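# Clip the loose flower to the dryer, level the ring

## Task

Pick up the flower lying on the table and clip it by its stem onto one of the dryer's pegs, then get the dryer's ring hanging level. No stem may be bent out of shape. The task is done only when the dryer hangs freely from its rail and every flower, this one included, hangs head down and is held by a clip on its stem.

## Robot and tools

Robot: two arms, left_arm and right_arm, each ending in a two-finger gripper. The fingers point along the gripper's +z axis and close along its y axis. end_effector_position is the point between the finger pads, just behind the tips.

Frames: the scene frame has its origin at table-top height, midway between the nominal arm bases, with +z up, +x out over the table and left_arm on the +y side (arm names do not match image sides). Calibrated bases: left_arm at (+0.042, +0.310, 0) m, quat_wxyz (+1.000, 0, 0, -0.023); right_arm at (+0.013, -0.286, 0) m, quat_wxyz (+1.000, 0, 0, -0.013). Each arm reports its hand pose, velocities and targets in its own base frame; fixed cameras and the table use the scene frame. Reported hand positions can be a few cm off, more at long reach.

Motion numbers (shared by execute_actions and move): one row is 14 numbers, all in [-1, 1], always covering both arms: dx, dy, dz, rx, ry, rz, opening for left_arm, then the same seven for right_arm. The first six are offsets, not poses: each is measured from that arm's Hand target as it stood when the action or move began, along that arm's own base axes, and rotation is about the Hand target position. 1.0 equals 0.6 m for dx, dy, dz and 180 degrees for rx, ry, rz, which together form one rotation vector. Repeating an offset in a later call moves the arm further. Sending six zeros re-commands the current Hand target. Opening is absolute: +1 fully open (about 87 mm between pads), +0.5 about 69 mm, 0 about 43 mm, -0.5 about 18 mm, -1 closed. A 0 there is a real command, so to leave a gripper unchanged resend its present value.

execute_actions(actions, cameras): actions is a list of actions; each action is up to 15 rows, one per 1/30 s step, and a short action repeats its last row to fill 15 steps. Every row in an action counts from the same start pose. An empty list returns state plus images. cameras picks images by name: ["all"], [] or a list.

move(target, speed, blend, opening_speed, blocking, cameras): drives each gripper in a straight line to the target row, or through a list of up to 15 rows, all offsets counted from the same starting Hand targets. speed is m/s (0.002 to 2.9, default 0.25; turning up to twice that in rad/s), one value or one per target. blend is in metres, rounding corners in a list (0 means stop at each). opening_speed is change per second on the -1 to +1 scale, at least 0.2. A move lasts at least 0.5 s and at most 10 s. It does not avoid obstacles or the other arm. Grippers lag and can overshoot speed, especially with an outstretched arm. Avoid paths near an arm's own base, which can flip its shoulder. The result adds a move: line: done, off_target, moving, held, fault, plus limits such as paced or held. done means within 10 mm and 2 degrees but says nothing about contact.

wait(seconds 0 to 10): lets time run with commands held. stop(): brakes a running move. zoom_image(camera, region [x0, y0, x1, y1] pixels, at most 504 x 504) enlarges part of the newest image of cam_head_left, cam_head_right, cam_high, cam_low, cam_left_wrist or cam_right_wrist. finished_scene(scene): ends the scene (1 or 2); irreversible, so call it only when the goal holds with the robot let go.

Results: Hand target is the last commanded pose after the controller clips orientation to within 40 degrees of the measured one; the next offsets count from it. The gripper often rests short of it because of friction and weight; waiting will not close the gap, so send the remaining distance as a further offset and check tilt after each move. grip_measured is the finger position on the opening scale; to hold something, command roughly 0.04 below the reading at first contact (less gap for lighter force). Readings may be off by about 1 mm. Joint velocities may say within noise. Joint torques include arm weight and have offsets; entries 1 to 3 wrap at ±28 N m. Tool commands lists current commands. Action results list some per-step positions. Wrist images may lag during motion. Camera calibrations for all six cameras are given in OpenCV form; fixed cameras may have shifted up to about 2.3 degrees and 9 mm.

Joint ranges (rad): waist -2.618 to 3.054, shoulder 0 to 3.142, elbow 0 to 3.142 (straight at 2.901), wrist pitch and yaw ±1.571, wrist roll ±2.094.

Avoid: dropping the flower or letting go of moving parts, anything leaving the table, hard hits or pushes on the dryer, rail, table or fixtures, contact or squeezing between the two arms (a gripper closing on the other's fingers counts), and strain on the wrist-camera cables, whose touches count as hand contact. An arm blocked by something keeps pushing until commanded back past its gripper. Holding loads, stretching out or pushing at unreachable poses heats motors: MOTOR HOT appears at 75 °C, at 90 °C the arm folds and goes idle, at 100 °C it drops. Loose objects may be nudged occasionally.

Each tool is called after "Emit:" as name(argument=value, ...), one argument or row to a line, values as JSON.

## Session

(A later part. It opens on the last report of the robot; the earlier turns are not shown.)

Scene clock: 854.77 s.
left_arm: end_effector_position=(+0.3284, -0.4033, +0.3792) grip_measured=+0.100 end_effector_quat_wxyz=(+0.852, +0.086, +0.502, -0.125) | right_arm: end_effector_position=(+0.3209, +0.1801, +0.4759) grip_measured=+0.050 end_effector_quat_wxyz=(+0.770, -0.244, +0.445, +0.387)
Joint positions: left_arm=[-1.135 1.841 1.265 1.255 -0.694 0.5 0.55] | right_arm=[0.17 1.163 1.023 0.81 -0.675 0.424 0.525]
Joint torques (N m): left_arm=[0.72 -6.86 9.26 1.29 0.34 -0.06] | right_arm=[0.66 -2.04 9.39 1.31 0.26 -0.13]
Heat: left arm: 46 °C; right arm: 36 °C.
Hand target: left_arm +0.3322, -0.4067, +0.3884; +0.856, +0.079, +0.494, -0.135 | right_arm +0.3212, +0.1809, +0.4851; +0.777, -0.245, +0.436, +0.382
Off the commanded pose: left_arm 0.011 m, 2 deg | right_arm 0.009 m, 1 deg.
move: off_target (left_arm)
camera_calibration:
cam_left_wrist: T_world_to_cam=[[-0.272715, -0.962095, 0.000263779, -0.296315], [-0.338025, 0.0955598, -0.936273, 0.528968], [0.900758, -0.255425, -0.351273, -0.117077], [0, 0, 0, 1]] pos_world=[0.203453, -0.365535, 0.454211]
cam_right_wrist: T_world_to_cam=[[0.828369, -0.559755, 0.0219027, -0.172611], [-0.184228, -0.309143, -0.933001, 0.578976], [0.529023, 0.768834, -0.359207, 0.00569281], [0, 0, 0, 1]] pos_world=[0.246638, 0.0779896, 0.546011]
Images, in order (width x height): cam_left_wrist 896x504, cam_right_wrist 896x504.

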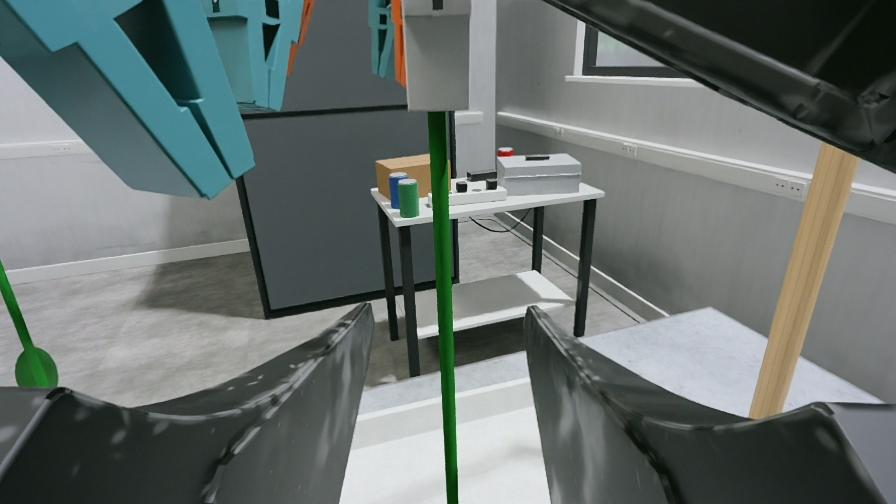

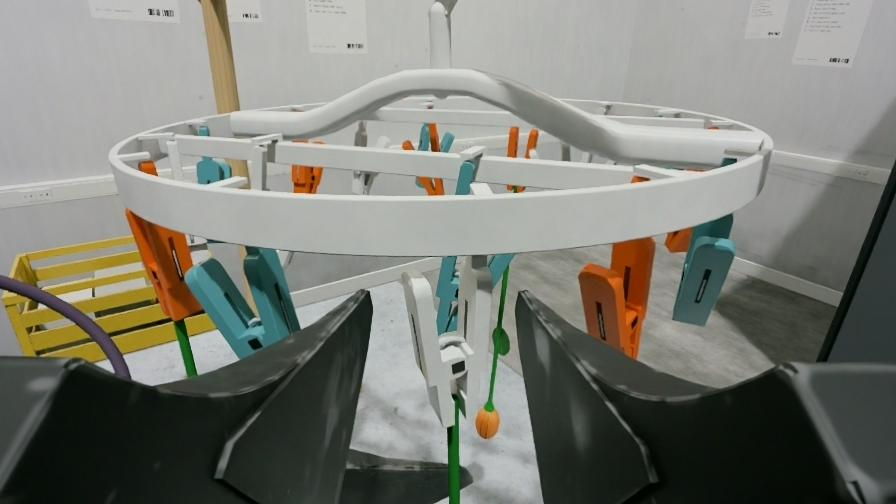

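Emit:
move(
  target=[
    [0,0,0,0,0,0,-0.95, 0,0,0,0,0,0,0.05],
    [0,0,0,0,0,0,-0.95, 0,0,0,0,0,0,-0.42],
    [0,0,-0.052,0,0,0,-0.95, 0,0,0,0,0,0,-0.42],
  ],
  speed=0.05,
  opening_speed=0.6,
  cameras=["cam_right_wrist","cam_left_wrist"],
)

Emit:
zoom_image(
  camera="cam_right_wrist",
  region=[340, 180, 580, 504],
)

Scene clock: 862.87 s.
left_arm: end_effector_position=(+0.3300, -0.4070, +0.3599) grip_measured=-0.909 end_effector_quat_wxyz=(+0.853, +0.082, +0.499, -0.128) | right_arm: end_effector_position=(+0.3214, +0.1798, +0.4760) grip_measured=-0.366 end_effector_quat_wxyz=(+0.771, -0.243, +0.445, +0.385)
Joint positions: left_arm=[-1.135 1.888 1.236 1.34 -0.694 0.498 0.046] | right_arm=[0.17 1.163 1.023 0.809 -0.672 0.422 0.317]
Joint torques (N m): left_arm=[0.73 -7.3 5.29 1.6 0.33 -0.04] | right_arm=[0.64 -1.98 9.37 1.31 0.24 -0.11]
Heat: left arm: 46 °C; right arm: 36 °C.
Hand target: left_arm +0.3322, -0.4067, +0.3572; +0.856, +0.078, +0.494, -0.135 | right_arm +0.3212, +0.1809, +0.4851; +0.777, -0.245, +0.436, +0.382
Off the commanded pose: left_arm 0.003 m, 1 deg | right_arm 0.009 m, 1 deg.
move: done
camera_calibration:
cam_left_wrist: T_world_to_cam=[[-0.274067, -0.961659, 0.00996219, -0.302307], [-0.334297, 0.0855495, -0.938577, 0.507364], [0.901739, -0.260563, -0.344926, -0.130849], [0, 0, 0, 1]] pos_world=[0.20475, -0.368215, 0.434079]
cam_right_wrist: T_world_to_cam=[[0.82647, -0.562563, 0.021693, -0.172008], [-0.184987, -0.307757, -0.933309, 0.579088], [0.531721, 0.767339, -0.358419, 0.00477801], [0, 0, 0, 1]] pos_world=[0.246743, 0.0777873, 0.545912]
Images, in order (width x height): cam_left_wrist 896x504, cam_right_wrist 896x504.

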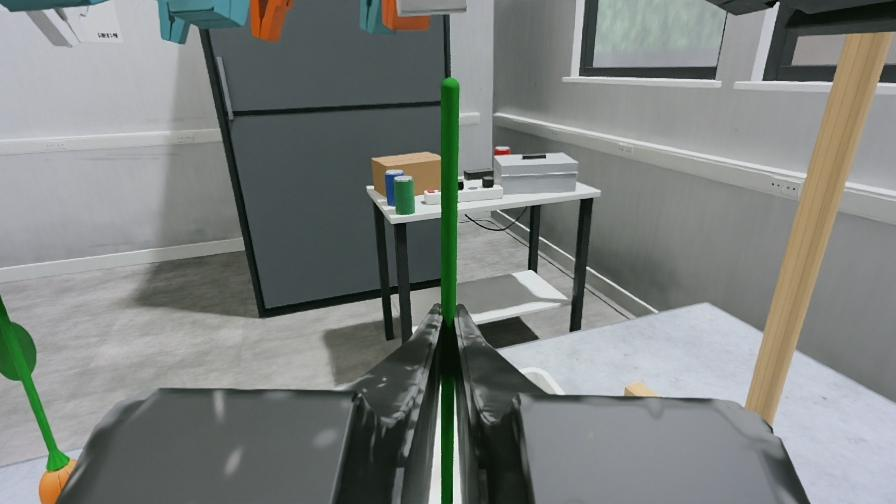

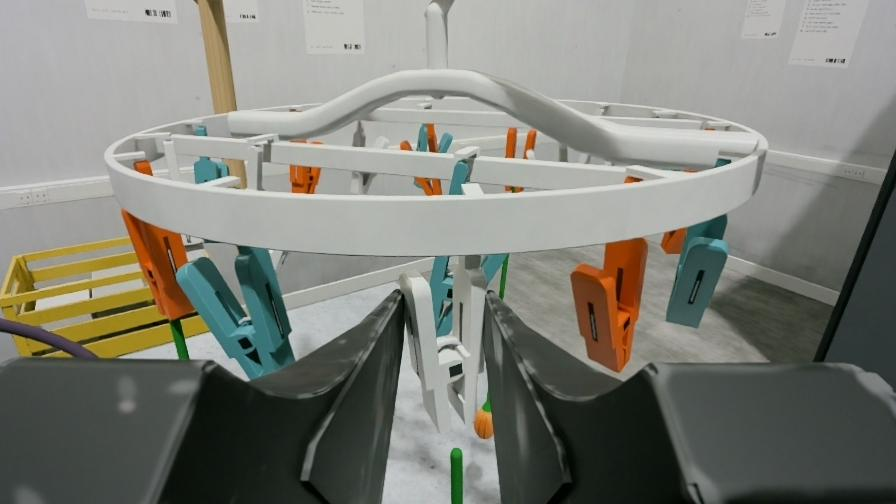

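Scaled by 1.556 from the camera's 896x504 image, which has a finer 1280x720 frame.

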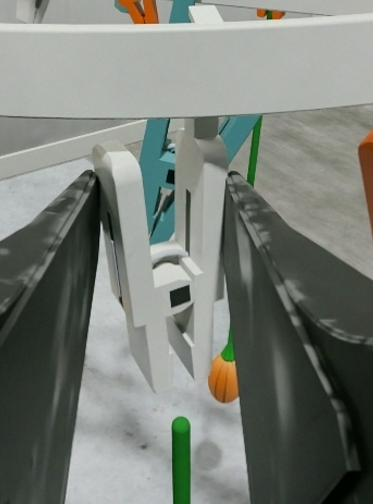

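Emit:
move(
  target=[
    [0,0,-0.0833,0,0,0,-0.95, 0,0,0,0,0,0,-0.13],
    [-0.1903,0.0618,-0.095,0,0,0,-0.95, 0,0,0,0,0,0,-0.13],
    [-0.2882,0.273,-0.095,0,0,-0.055,-0.95, -0.0585,0.0513,0,0,0,-0.075,-0.13],
    [-0.2453,0.5112,-0.0617,0,0,-0.11,-0.95, -0.1017,0.1162,0,0,0,-0.15,-0.13],
    [-0.2453,0.5112,-0.0617,0,0,-0.11,-0.95, -0.1277,0.195,0,0,0,-0.225,-0.13],
  ],
  speed=[0.12,0.16,0.16,0.16,0.06],
  blend=[0.02,0.04,0.03,0.02,0],
  opening_speed=0.6,
  cameras=["cam_right_wrist","cam_left_wrist","cam_high"],
)

Scene clock: 875.40 s.
left_arm: end_effector_position=(+0.1817, -0.0998, +0.3237) grip_measured=-0.909 end_effector_quat_wxyz=(+0.823, +0.161, +0.469, -0.276) | right_arm: end_effector_position=(+0.2467, +0.2987, +0.4760) grip_measured=-0.130 end_effector_quat_wxyz=(+0.858, -0.092, +0.499, +0.081)
Joint positions: left_arm=[0.109 0.039 0.205 0.519 0.639 -0.446 0.046] | right_arm=[1.271 1.351 1.123 1.023 0.822 -0.73 0.435]
Joint torques (N m): left_arm=[0.79 4.78 5.09 1.53 -0.11 -0.02] | right_arm=[0.61 -3.4 9.18 1.3 -0.23 -0.03]
Heat: left arm: 45 °C; right arm: 36 °C.
Hand target: left_arm +0.1851, -0.0999, +0.3202; +0.820, +0.162, +0.473, -0.280 | right_arm +0.2446, +0.2979, +0.4851; +0.861, -0.079, +0.494, +0.089
Off the commanded pose: left_arm 0.005 m, 1 deg | right_arm 0.009 m, 2 deg.
move: done; blend cut to 0 m at target 1
camera_calibration:
cam_left_wrist: T_world_to_cam=[[-0.583891, -0.811675, 0.0159687, 0.0221066], [-0.271415, 0.176633, -0.946116, 0.397584], [0.765118, -0.556762, -0.323435, 0.0587338], [0, 0, 0, 1]] pos_world=[0.0758795, -0.0195821, 0.394804]
cam_right_wrist: T_world_to_cam=[[0.257821, -0.96379, 0.0680915, 0.194711], [-0.329685, -0.154, -0.931446, 0.590834], [0.908205, 0.217698, -0.357452, 0.0241748], [0, 0, 0, 1]] pos_world=[0.122633, 0.273386, 0.545714]
Images, in order (width x height): cam_high 504x504, cam_left_wrist 896x504, cam_right_wrist 896x504.

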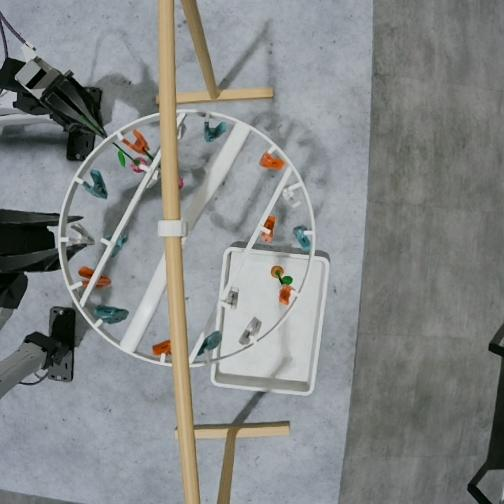

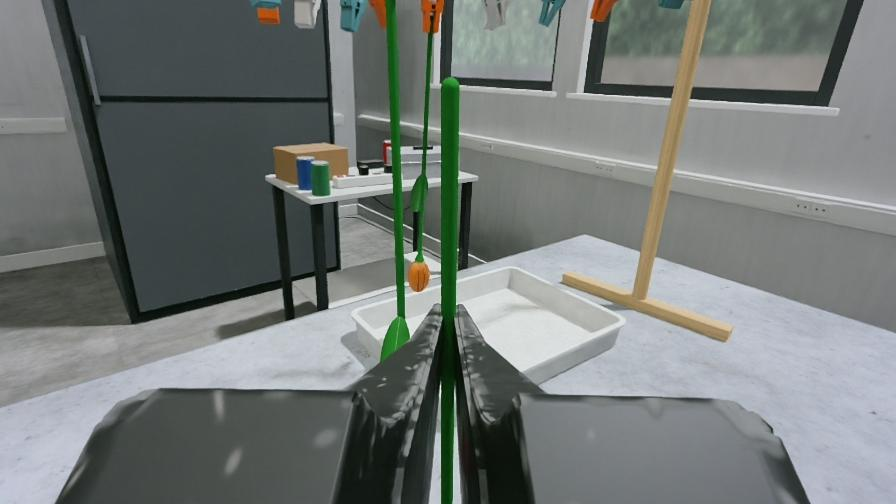

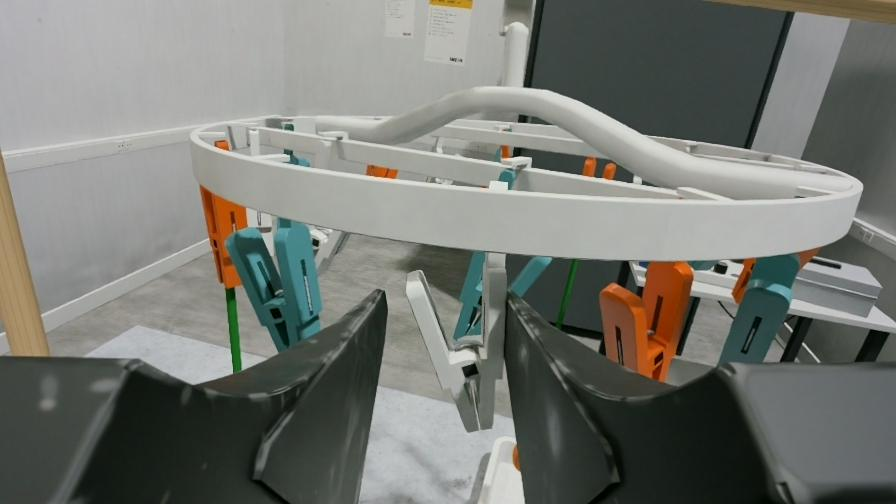

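Emit:
move(
  target=[
    [0,0,0,0,0,0,-0.95, 0,0,0,0,0,0,0.05],
    [0,0,0,0,0,0,-0.95, -0.0982,-0.0278,-0.0567,0,0,0,0.05],
    [0,0,0,0,0,0,-0.95, -0.0528,-0.1478,-0.06,0.0066,0.0042,0.109,0.05],
    [-0.043,-0.2383,-0.0253,0,0,0.055,-0.95, 0.0408,-0.27,-0.0538,0.0132,0.0084,0.2173,0.05],
    [0.0548,-0.4495,-0.017,0,0,0.11,-0.95, 0.089,-0.207,-0.008,0.0132,0.0084,0.2173,0.05],
    [0.1612,-0.4565,0.0247,0,0,0.11,-0.95, 0.089,-0.207,-0.008,0.0132,0.0084,0.2173,0.05],
  ],
  speed=0.16,
  blend=[0,0.03,0.04,0.04,0.02,0],
  opening_speed=0.6,
  cameras=["cam_right_wrist","cam_left_wrist","cam_high"],
)

Emit:
zoom_image(
  camera="cam_right_wrist",
  region=[320, 100, 600, 400],
)

Scene clock: 888.47 s.
left_arm: end_effector_position=(+0.2815, -0.3749, +0.3115) grip_measured=-0.909 end_effector_quat_wxyz=(+0.839, +0.120, +0.520, -0.105) | right_arm: end_effector_position=(+0.2983, +0.1731, +0.4706) grip_measured=+0.050 end_effector_quat_wxyz=(+0.770, -0.220, +0.457, +0.388)
Joint positions: left_arm=[-1.225 1.765 0.922 1.48 -0.765 0.577 0.046] | right_arm=[0.18 1.043 0.946 0.739 -0.627 0.432 0.525]
Joint torques (N m): left_arm=[0.5 -5.74 8.44 2.28 0.36 -0.05] | right_arm=[0.65 -1.13 9.39 1.36 0.24 -0.13]
Heat: left arm: 44 °C; right arm: 36 °C.
Hand target: left_arm +0.2818, -0.3738, +0.3351; +0.856, +0.079, +0.494, -0.135 | right_arm +0.2980, +0.1736, +0.4804; +0.777, -0.221, +0.448, +0.383
Off the commanded pose: left_arm 0.024 m, 7 deg | right_arm 0.010 m, 1 deg.
move: off_target (left_arm)
camera_calibration:
cam_left_wrist: T_world_to_cam=[[-0.273287, -0.959168, -0.0728707, -0.257771], [-0.368769, 0.174434, -0.913007, 0.478], [0.888439, -0.222641, -0.401382, -0.0599701], [0, 0, 0, 1]] pos_world=[0.159106, -0.343977, 0.393562]
cam_right_wrist: T_world_to_cam=[[0.81364, -0.58077, -0.0263791, -0.126901], [-0.228145, -0.277231, -0.933324, 0.5754], [0.534733, 0.765408, -0.358066, 0.0196262], [0, 0, 0, 1]] pos_world=[0.224031, 0.0707966, 0.540714]
Images, in order (width x height): cam_high 504x504, cam_left_wrist 896x504, cam_right_wrist 896x504.

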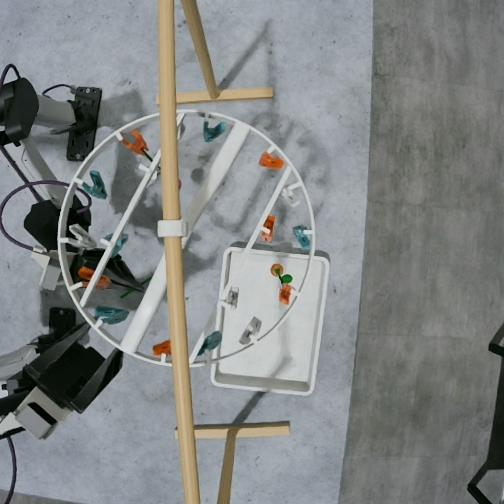

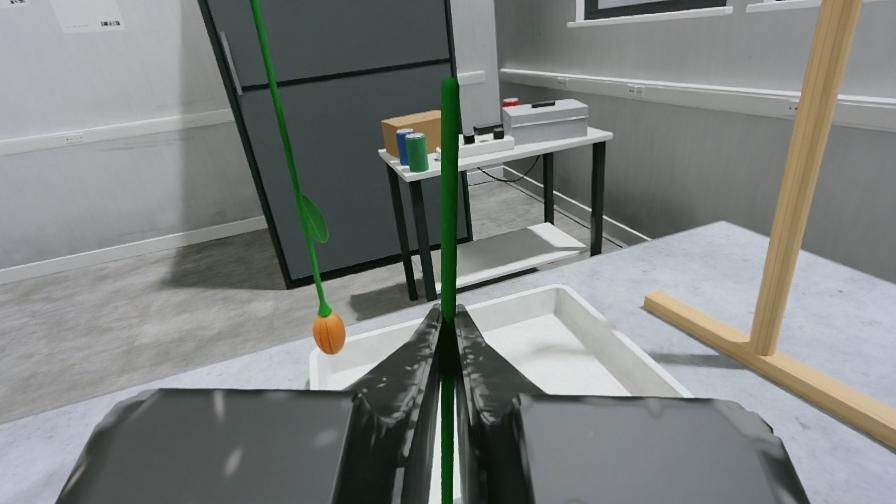

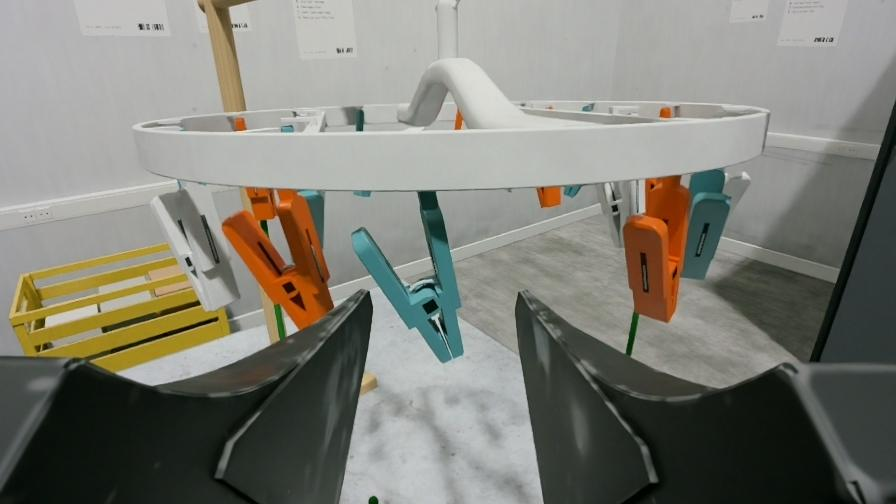

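Scaled by 1.680 from the camera's 896x504 image, which has a finer 1280x720 frame.

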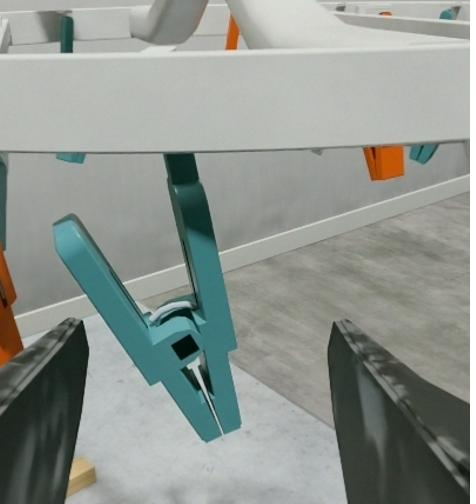

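Emit:
move(
  target=[0.0487,-0.0203,0.0432,0,0,0,-0.95, 0.0033,0.0535,0.0107,0,0,-0.0306,0.0],
  speed=0.07,
  opening_speed=0.6,
  cameras=["cam_right_wrist","cam_left_wrist"],
)

Emit:
zoom_image(
  camera="cam_right_wrist",
  region=[320, 160, 600, 480],
)

Scene clock: 894.93 s.
left_arm: end_effector_position=(+0.3076, -0.3821, +0.3519) grip_measured=-0.909 end_effector_quat_wxyz=(+0.851, +0.086, +0.502, -0.126) | right_arm: end_effector_position=(+0.2998, +0.2053, +0.4774) grip_measured=+0.000 end_effector_quat_wxyz=(+0.788, -0.200, +0.466, +0.349)
Joint positions: left_arm=[-1.163 1.788 1.075 1.405 -0.717 0.522 0.046] | right_arm=[0.403 1.043 0.997 0.592 -0.364 0.224 0.5]
Joint torques (N m): left_arm=[0.66 -6.22 8.77 1.27 0.37 -0.03] | right_arm=[0.68 -0.98 9.58 1.56 0.15 -0.11]
Heat: left arm: 44 °C; right arm: 36 °C.
Hand target: left_arm +0.3110, -0.3861, +0.3608; +0.856, +0.079, +0.494, -0.135 | right_arm +0.3000, +0.2057, +0.4868; +0.794, -0.199, +0.459, +0.345
Off the commanded pose: left_arm 0.010 m, 2 deg | right_arm 0.009 m, 1 deg.
move: done
camera_calibration:
cam_left_wrist: T_world_to_cam=[[-0.272677, -0.962104, 0.00174813, -0.282129], [-0.339011, 0.0943806, -0.936036, 0.494109], [0.900399, -0.255828, -0.351899, -0.102261], [0, 0, 0, 1]] pos_world=[0.182654, -0.344233, 0.427011]
cam_right_wrist: T_world_to_cam=[[0.754588, -0.655902, -0.019756, -0.0793375], [-0.249002, -0.258351, -0.933409, 0.593362], [0.607121, 0.709258, -0.358269, -0.0135894], [0, 0, 0, 1]] pos_world=[0.215866, 0.110896, 0.547413]
Images, in order (width x height): cam_left_wrist 896x504, cam_right_wrist 896x504.

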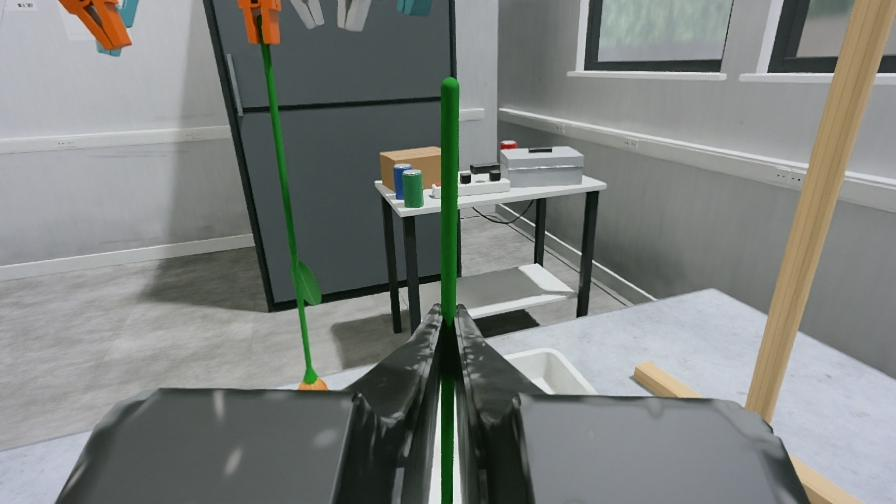

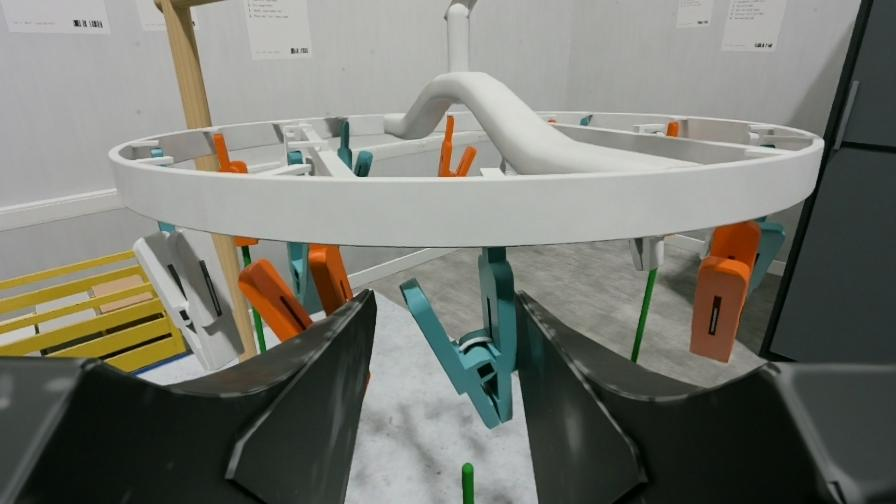

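Scaled by 1.575 from the camera's 896x504 image, which has a finer 1280x720 frame.

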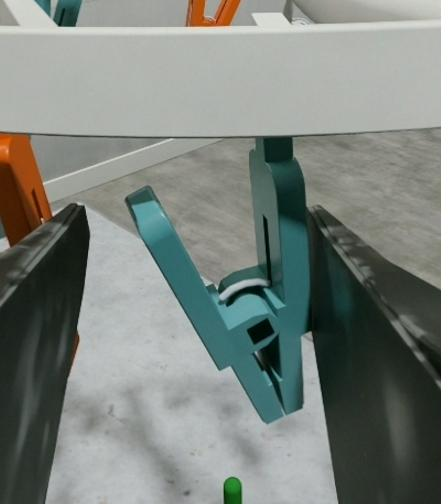

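Emit:
move(
  target=[
    [0,0,0,0,0,0,-0.95, 0.004,-0.005,0,0,0,0,0.0],
    [0,0,0,0,0,0,-0.95, 0.004,-0.005,0,0,0,0,-0.42],
  ],
  speed=0.05,
  opening_speed=0.5,
  cameras=["cam_right_wrist","cam_left_wrist"],
)

Emit:
zoom_image(
  camera="cam_right_wrist",
  region=[400, 330, 520, 504],
)

Scene clock: 898.13 s.
left_arm: end_effector_position=(+0.3076, -0.3821, +0.3519) grip_measured=-0.909 end_effector_quat_wxyz=(+0.851, +0.086, +0.502, -0.126) | right_arm: end_effector_position=(+0.3028, +0.2053, +0.4750) grip_measured=-0.374 end_effector_quat_wxyz=(+0.787, -0.200, +0.469, +0.348)
Joint positions: left_arm=[-1.163 1.788 1.075 1.405 -0.717 0.522 0.046] | right_arm=[0.4 1.05 0.997 0.592 -0.364 0.224 0.313]
Joint torques (N m): left_arm=[0.68 -6.22 8.79 1.27 0.36 -0.04] | right_arm=[-0.55 -1.33 9.65 1.63 0.01 0.01]
Heat: left arm: 44 °C; right arm: 36 °C.
Hand target: left_arm +0.3110, -0.3861, +0.3608; +0.856, +0.079, +0.494, -0.135 | right_arm +0.3024, +0.2028, +0.4868; +0.794, -0.199, +0.458, +0.345
Off the commanded pose: left_arm 0.010 m, 2 deg | right_arm 0.012 m, 2 deg.
move: off_target (right_arm); target 2's new opening was sent with right_arm's hand 0.012 m and 2 deg from that target
camera_calibration:
cam_left_wrist: T_world_to_cam=[[-0.272677, -0.962104, 0.00174813, -0.282129], [-0.339011, 0.0943806, -0.936036, 0.494109], [0.900399, -0.255828, -0.351899, -0.102261], [0, 0, 0, 1]] pos_world=[0.182654, -0.344233, 0.427011]
cam_right_wrist: T_world_to_cam=[[0.752321, -0.658416, -0.0223789, -0.0790979], [-0.255476, -0.260265, -0.931125, 0.593209], [0.607243, 0.706223, -0.364013, -0.0128533], [0, 0, 0, 1]] pos_world=[0.218863, 0.11139, 0.545903]
Images, in order (width x height): cam_left_wrist 896x504, cam_right_wrist 896x504.

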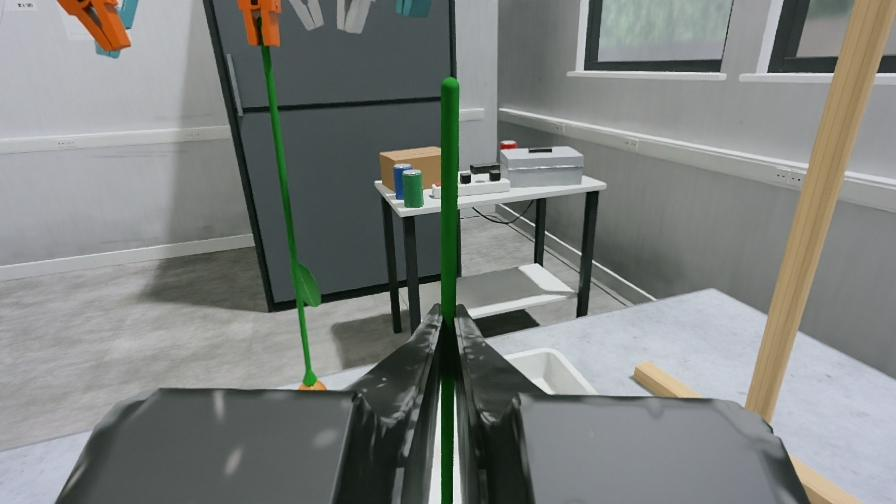

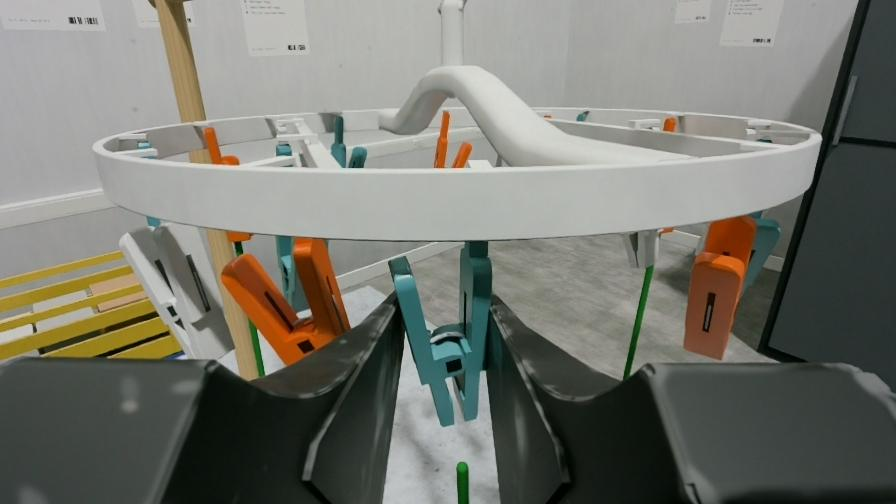

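Scaled by 2.897 from the camera's 896x504 image, which has a finer 1280x720 frame.

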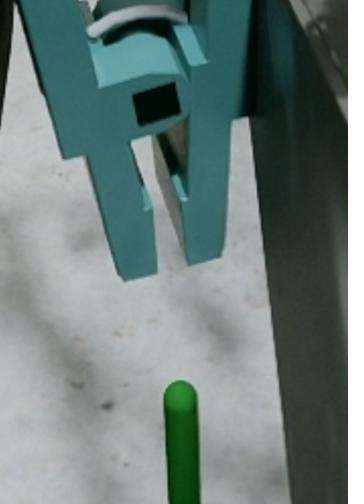

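Emit:
move(
  target=[0,0,0,0,0,0,-0.95, 0,0,0,0,0,0,-0.6],
  speed=0.05,
  opening_speed=0.5,
  cameras=["cam_right_wrist"],
)

Emit:
zoom_image(
  camera="cam_right_wrist",
  region=[380, 240, 520, 440],
)

Scene clock: 902.23 s.
left_arm: end_effector_position=(+0.3076, -0.3821, +0.3519) grip_measured=-0.909 end_effector_quat_wxyz=(+0.851, +0.086, +0.502, -0.126) | right_arm: end_effector_position=(+0.3028, +0.2053, +0.4750) grip_measured=-0.374 end_effector_quat_wxyz=(+0.787, -0.200, +0.469, +0.348)
Joint positions: left_arm=[-1.163 1.788 1.075 1.405 -0.717 0.522 0.046] | right_arm=[0.4 1.05 0.997 0.592 -0.364 0.224 0.313]
Joint torques (N m): left_arm=[0.66 -6.22 8.79 1.27 0.36 -0.03] | right_arm=[-0.53 -1.28 9.69 1.65 0.03 0.01]
Heat: left arm: 44 °C; right arm: 36 °C.
Hand target: left_arm +0.3110, -0.3861, +0.3608; +0.856, +0.079, +0.494, -0.135 | right_arm +0.3024, +0.2028, +0.4868; +0.794, -0.199, +0.458, +0.345
Off the commanded pose: left_arm 0.010 m, 2 deg | right_arm 0.012 m, 2 deg.
move: off_target (right_arm)
camera_calibration:
cam_right_wrist: T_world_to_cam=[[0.752321, -0.658416, -0.0223789, -0.0790979], [-0.255476, -0.260265, -0.931125, 0.593209], [0.607243, 0.706223, -0.364013, -0.0128533], [0, 0, 0, 1]] pos_world=[0.218863, 0.11139, 0.545903]
Images, in order (width x height): cam_right_wrist 896x504.

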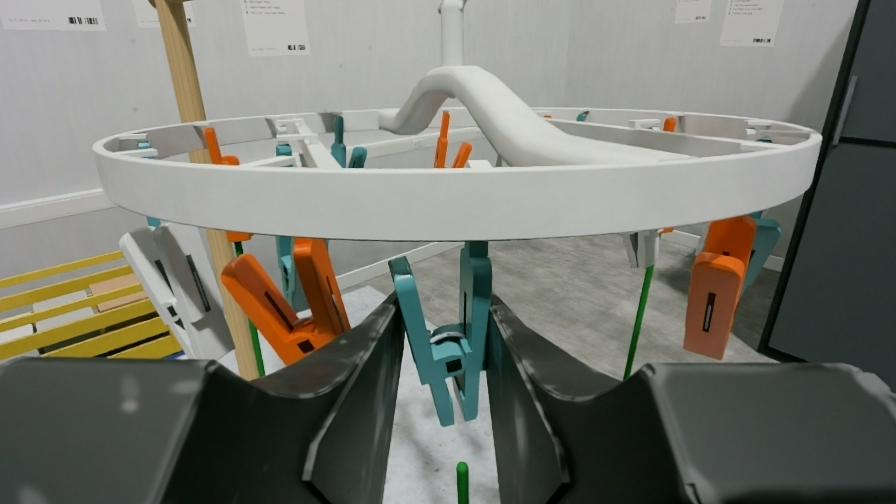

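Scaled by 2.520 from the camera's 896x504 image, which has a finer 1280x720 frame.

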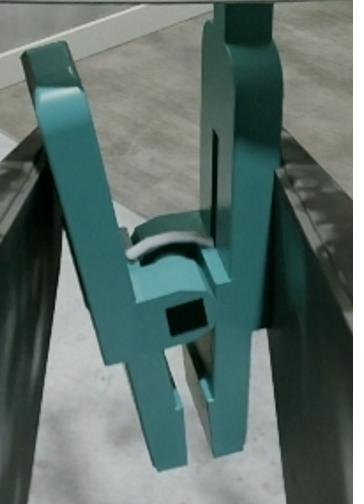

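Emit:
move(
  target=[
    [0,0,0,0,0,0,-0.95, 0,0,0,0,0,0,-0.1],
    [0,0,0,0,0,0,-0.95, 0.001,0.002,0.0150,0,0,0,-0.1],
    [0,0,0,0,0,0,-0.95, 0.001,0.002,0.0150,0,0,0,-0.46],
  ],
  speed=0.05,
  opening_speed=0.6,
  cameras=["cam_right_wrist"],
)

Emit:
zoom_image(
  camera="cam_right_wrist",
  region=[380, 240, 530, 504],
)

Scene clock: 907.23 s.
left_arm: end_effector_position=(+0.3076, -0.3821, +0.3519) grip_measured=-0.909 end_effector_quat_wxyz=(+0.851, +0.086, +0.502, -0.126) | right_arm: end_effector_position=(+0.3030, +0.2056, +0.4862) grip_measured=-0.405 end_effector_quat_wxyz=(+0.788, -0.200, +0.466, +0.348)
Joint positions: left_arm=[-1.163 1.788 1.075 1.405 -0.717 0.522 0.046] | right_arm=[0.4 1.062 1.041 0.566 -0.365 0.224 0.298]
Joint torques (N m): left_arm=[0.66 -6.22 8.79 1.26 0.36 -0.04] | right_arm=[-0.24 -1.35 9.5 1.59 0.07 -0.03]
Heat: left arm: 44 °C; right arm: 36 °C.
Hand target: left_arm +0.3110, -0.3861, +0.3608; +0.856, +0.079, +0.494, -0.135 | right_arm +0.3030, +0.2039, +0.4958; +0.794, -0.199, +0.458, +0.345
Off the commanded pose: left_arm 0.010 m, 2 deg | right_arm 0.010 m, 1 deg.
move: done
camera_calibration:
cam_right_wrist: T_world_to_cam=[[0.752884, -0.657883, -0.0188508, -0.0808623], [-0.248919, -0.258116, -0.933496, 0.6025], [0.609266, 0.707507, -0.358092, -0.0128282], [0, 0, 0, 1]] pos_world=[0.21867, 0.111393, 0.556314]
Images, in order (width x height): cam_right_wrist 896x504.

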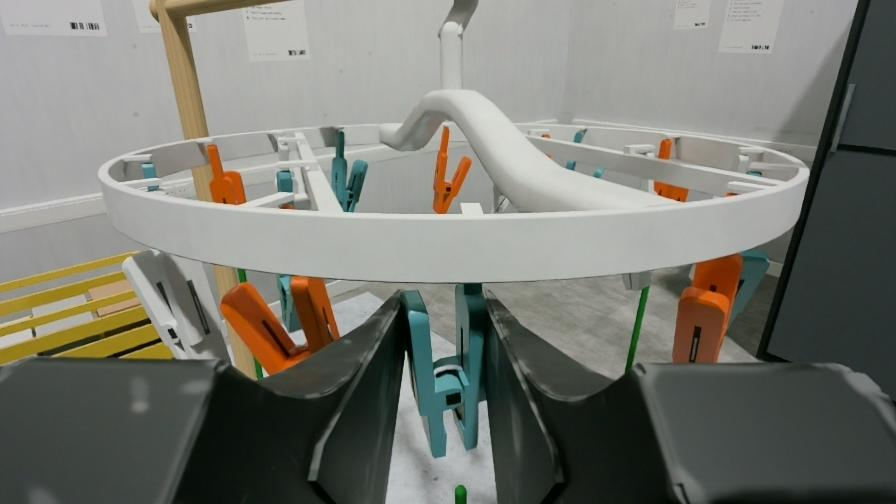

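Scaled by 1.909 from the camera's 896x504 image, which has a finer 1280x720 frame.

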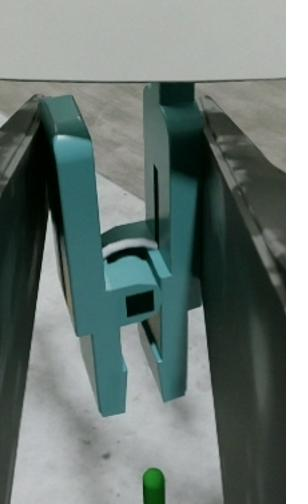

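Emit:
move(
  target=[0,0,0.0167,-0.0024,-0.0074,0,-0.95, 0,0,0,0,0,0,-0.46],
  speed=0.05,
  cameras=["cam_right_wrist","cam_left_wrist"],
)

Emit:
zoom_image(
  camera="cam_right_wrist",
  region=[400, 330, 520, 504],
)

Emit:
zoom_image(
  camera="cam_left_wrist",
  region=[380, 0, 520, 180],
)

Scene clock: 911.70 s.
left_arm: end_effector_position=(+0.3068, -0.3842, +0.3604) grip_measured=-0.909 end_effector_quat_wxyz=(+0.855, +0.083, +0.494, -0.133) | right_arm: end_effector_position=(+0.3030, +0.2056, +0.4862) grip_measured=-0.405 end_effector_quat_wxyz=(+0.788, -0.200, +0.466, +0.348)
Joint positions: left_arm=[-1.163 1.788 1.094 1.405 -0.703 0.522 0.046] | right_arm=[0.4 1.062 1.041 0.566 -0.365 0.224 0.298]
Joint torques (N m): left_arm=[0.91 -6.24 8.87 1.32 0.37 0.12] | right_arm=[-0.21 -1.29 9.48 1.57 0.07 -0.02]
Heat: left arm: 44 °C; right arm: 36 °C.
Hand target: left_arm +0.3110, -0.3861, +0.3710; +0.862, +0.077, +0.483, -0.136 | right_arm +0.3030, +0.2039, +0.4958; +0.794, -0.199, +0.458, +0.345
Off the commanded pose: left_arm 0.011 m, 2 deg | right_arm 0.010 m, 1 deg.
move: off_target (left_arm)
camera_calibration:
cam_left_wrist: T_world_to_cam=[[-0.282519, -0.959202, 0.0107042, -0.283508], [-0.323677, 0.084818, -0.942358, 0.495998], [0.903004, -0.269699, -0.334434, -0.111523], [0, 0, 0, 1]] pos_world=[0.181153, -0.344088, 0.433145]
cam_right_wrist: T_world_to_cam=[[0.752884, -0.657883, -0.0188508, -0.0808623], [-0.248919, -0.258116, -0.933496, 0.6025], [0.609266, 0.707507, -0.358092, -0.0128282], [0, 0, 0, 1]] pos_world=[0.21867, 0.111393, 0.556314]
Images, in order (width x height): cam_left_wrist 896x504, cam_right_wrist 896x504.

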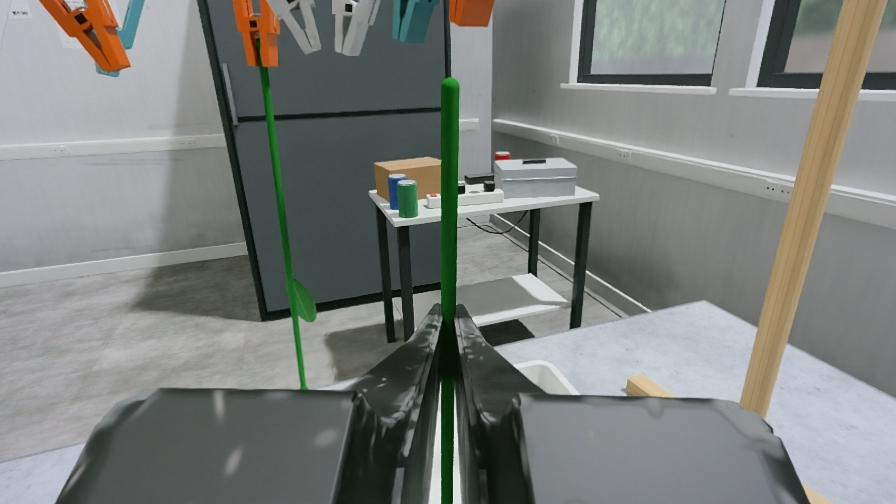

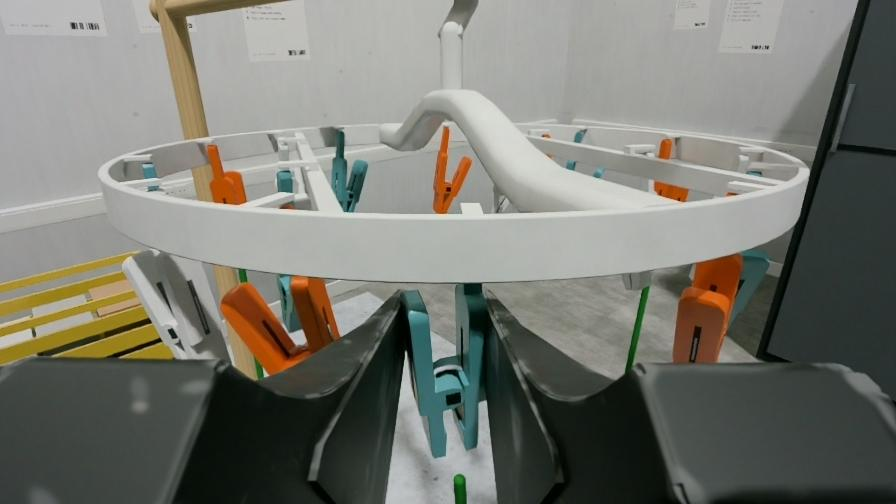

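Scaled by 2.897 from the camera's 896x504 image, which has a finer 1280x720 frame.

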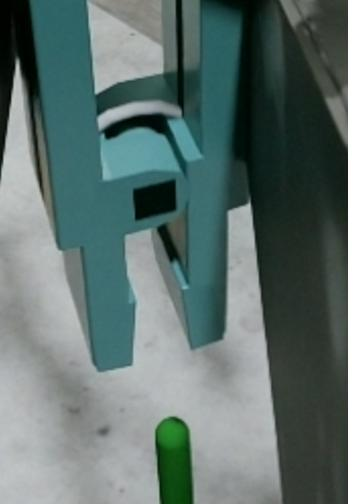

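Scaled by 2.800 from the camera's 896x504 image, which has a finer 1280x720 frame.

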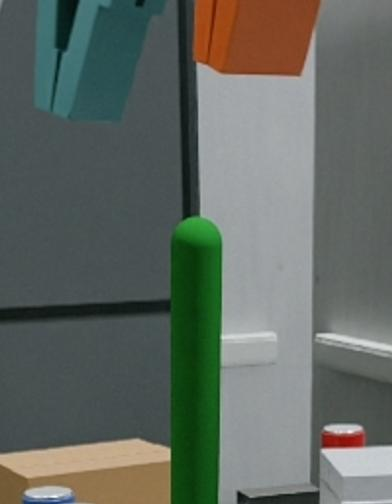

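Emit:
move(
  target=[0,0,0.0150,-0.0043,-0.0132,0,-0.95, 0,0,0,0,0,0,-0.46],
  speed=0.05,
  cameras=["cam_right_wrist","cam_left_wrist"],
)

Emit:
zoom_image(
  camera="cam_right_wrist",
  region=[400, 330, 520, 504],
)

Emit:
zoom_image(
  camera="cam_left_wrist",
  region=[380, 0, 520, 180],
)

Scene clock: 915.07 s.
left_arm: end_effector_position=(+0.3073, -0.3873, +0.3656) grip_measured=-0.909 end_effector_quat_wxyz=(+0.862, +0.087, +0.482, -0.135) | right_arm: end_effector_position=(+0.3030, +0.2056, +0.4862) grip_measured=-0.405 end_effector_quat_wxyz=(+0.788, -0.200, +0.466, +0.348)
Joint positions: left_arm=[-1.159 1.801 1.109 1.425 -0.678 0.537 0.046] | right_arm=[0.4 1.062 1.041 0.566 -0.365 0.224 0.298]
Joint torques (N m): left_arm=[1.03 -6.27 8.87 1.56 0.37 0.22] | right_arm=[-0.2 -1.32 9.48 1.56 0.05 -0.03]
Heat: left arm: 44 °C; right arm: 36 °C.
Hand target: left_arm +0.3110, -0.3860, +0.3801; +0.872, +0.074, +0.464, -0.138 | right_arm +0.3030, +0.2039, +0.4958; +0.794, -0.199, +0.458, +0.345
Off the commanded pose: left_arm 0.015 m, 3 deg | right_arm 0.010 m, 1 deg.
move: off_target (left_arm)
camera_calibration:
cam_left_wrist: T_world_to_cam=[[-0.290258, -0.956943, 0.00323102, -0.280346], [-0.296418, 0.0866974, -0.951115, 0.496763], [0.909883, -0.277026, -0.30882, -0.125349], [0, 0, 0, 1]] pos_world=[0.17993, -0.346068, 0.434675]
cam_right_wrist: T_world_to_cam=[[0.752884, -0.657883, -0.0188508, -0.0808623], [-0.248919, -0.258116, -0.933496, 0.6025], [0.609266, 0.707507, -0.358092, -0.0128282], [0, 0, 0, 1]] pos_world=[0.21867, 0.111393, 0.556314]
Images, in order (width x height): cam_left_wrist 896x504, cam_right_wrist 896x504.

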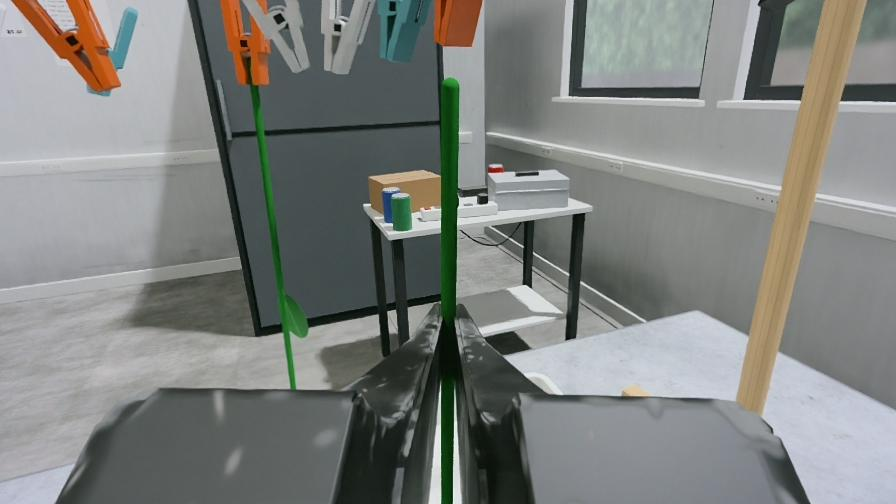

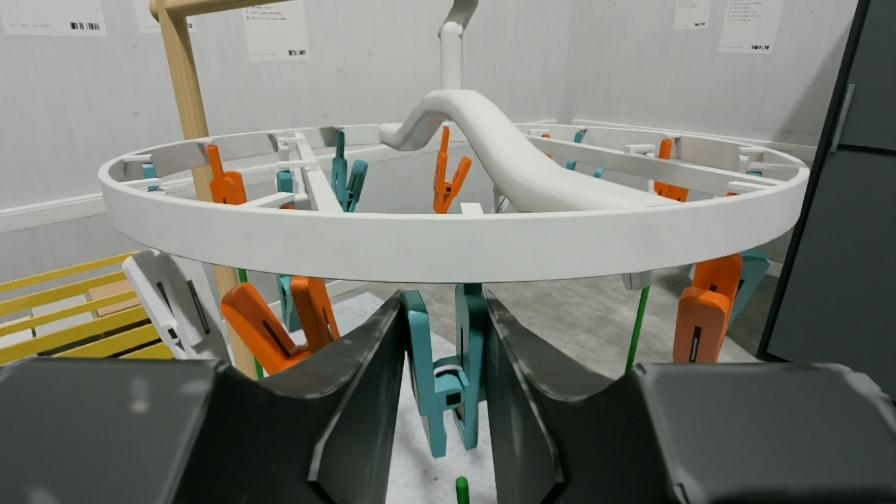

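Scaled by 2.897 from the camera's 896x504 image, which has a finer 1280x720 frame.

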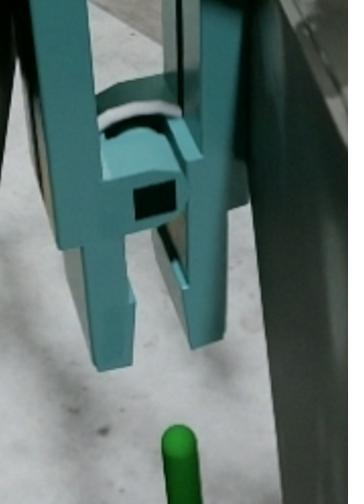

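Scaled by 2.800 from the camera's 896x504 image, which has a finer 1280x720 frame.

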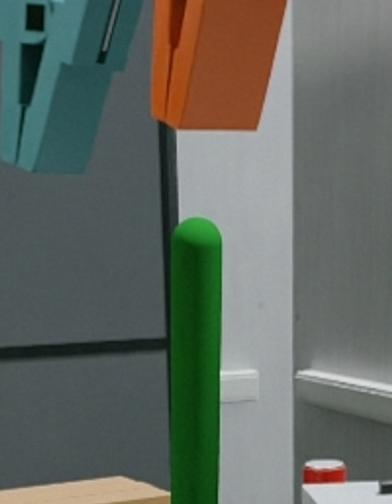

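Emit:
move(
  target=[-0.0200,-0.0200,0.0200,0,0,0,-0.95, 0,0,0,0,0,0,-0.46],
  speed=0.05,
  cameras=["cam_right_wrist","cam_left_wrist"],
)

Emit:
zoom_image(
  camera="cam_right_wrist",
  region=[400, 330, 520, 504],
)

Emit:
zoom_image(
  camera="cam_left_wrist",
  region=[380, 0, 520, 180],
)

Scene clock: 928.27 s.
left_arm: end_effector_position=(+0.2991, -0.3962, +0.3847) grip_measured=-0.909 end_effector_quat_wxyz=(+0.869, +0.084, +0.467, -0.140) | right_arm: end_effector_position=(+0.3030, +0.2056, +0.4862) grip_measured=-0.405 end_effector_quat_wxyz=(+0.788, -0.200, +0.466, +0.348)
Joint positions: left_arm=[-1.184 1.814 1.171 1.425 -0.677 0.574 0.046] | right_arm=[0.4 1.062 1.041 0.566 -0.365 0.224 0.298]
Joint torques (N m): left_arm=[-0.66 -6.43 8.92 1.21 0.04 0.21] | right_arm=[-0.14 -1.32 9.5 1.57 0.07 -0.02]
Heat: left arm: 44 °C; right arm: 36 °C.
Hand target: left_arm +0.2990, -0.3980, +0.3921; +0.872, +0.074, +0.464, -0.138 | right_arm +0.3030, +0.2039, +0.4958; +0.794, -0.199, +0.458, +0.345
Off the commanded pose: left_arm 0.008 m, 1 deg | right_arm 0.010 m, 1 deg.
move: done
camera_calibration:
cam_left_wrist: T_world_to_cam=[[-0.29568, -0.955239, 0.00953722, -0.291472], [-0.267418, 0.0731825, -0.960798, 0.503036], [0.917094, -0.286639, -0.277087, -0.132553], [0, 0, 0, 1]] pos_world=[0.169902, -0.353234, 0.449367]
cam_right_wrist: T_world_to_cam=[[0.752884, -0.657883, -0.0188508, -0.0808623], [-0.248919, -0.258116, -0.933496, 0.6025], [0.609266, 0.707507, -0.358092, -0.0128282], [0, 0, 0, 1]] pos_world=[0.21867, 0.111393, 0.556314]
Images, in order (width x height): cam_left_wrist 896x504, cam_right_wrist 896x504.

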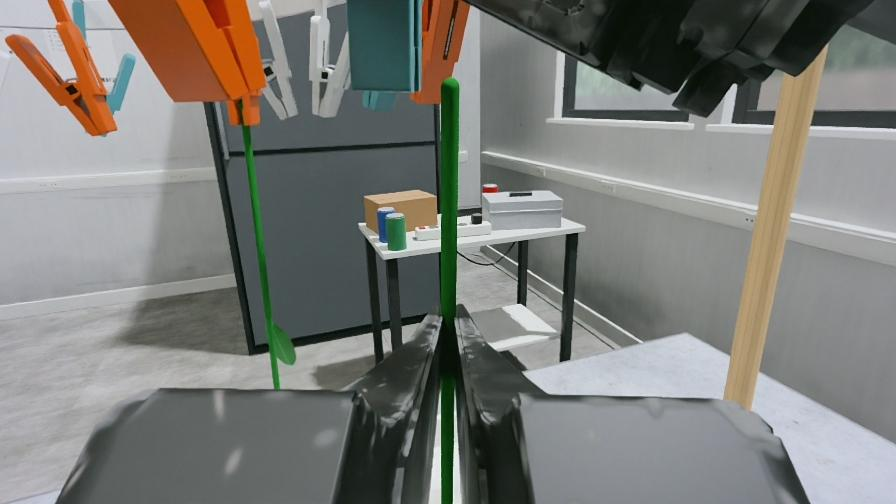

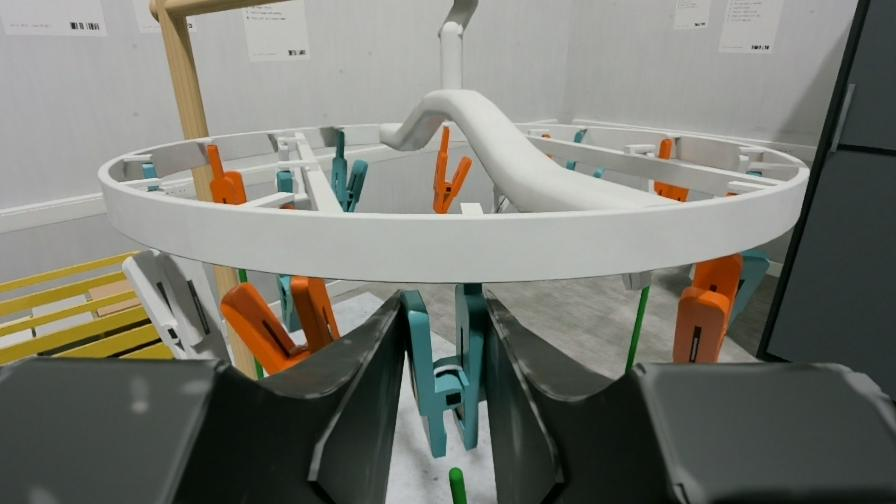

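Scaled by 2.897 from the camera's 896x504 image, which has a finer 1280x720 frame.

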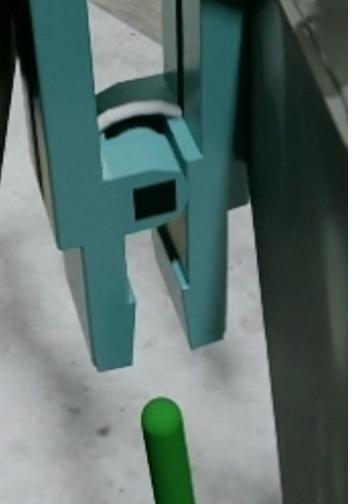

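Scaled by 2.800 from the camera's 896x504 image, which has a finer 1280x720 frame.

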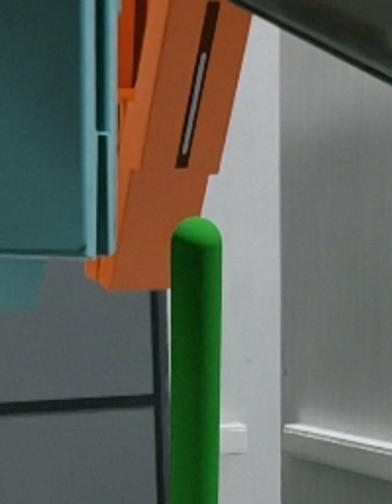

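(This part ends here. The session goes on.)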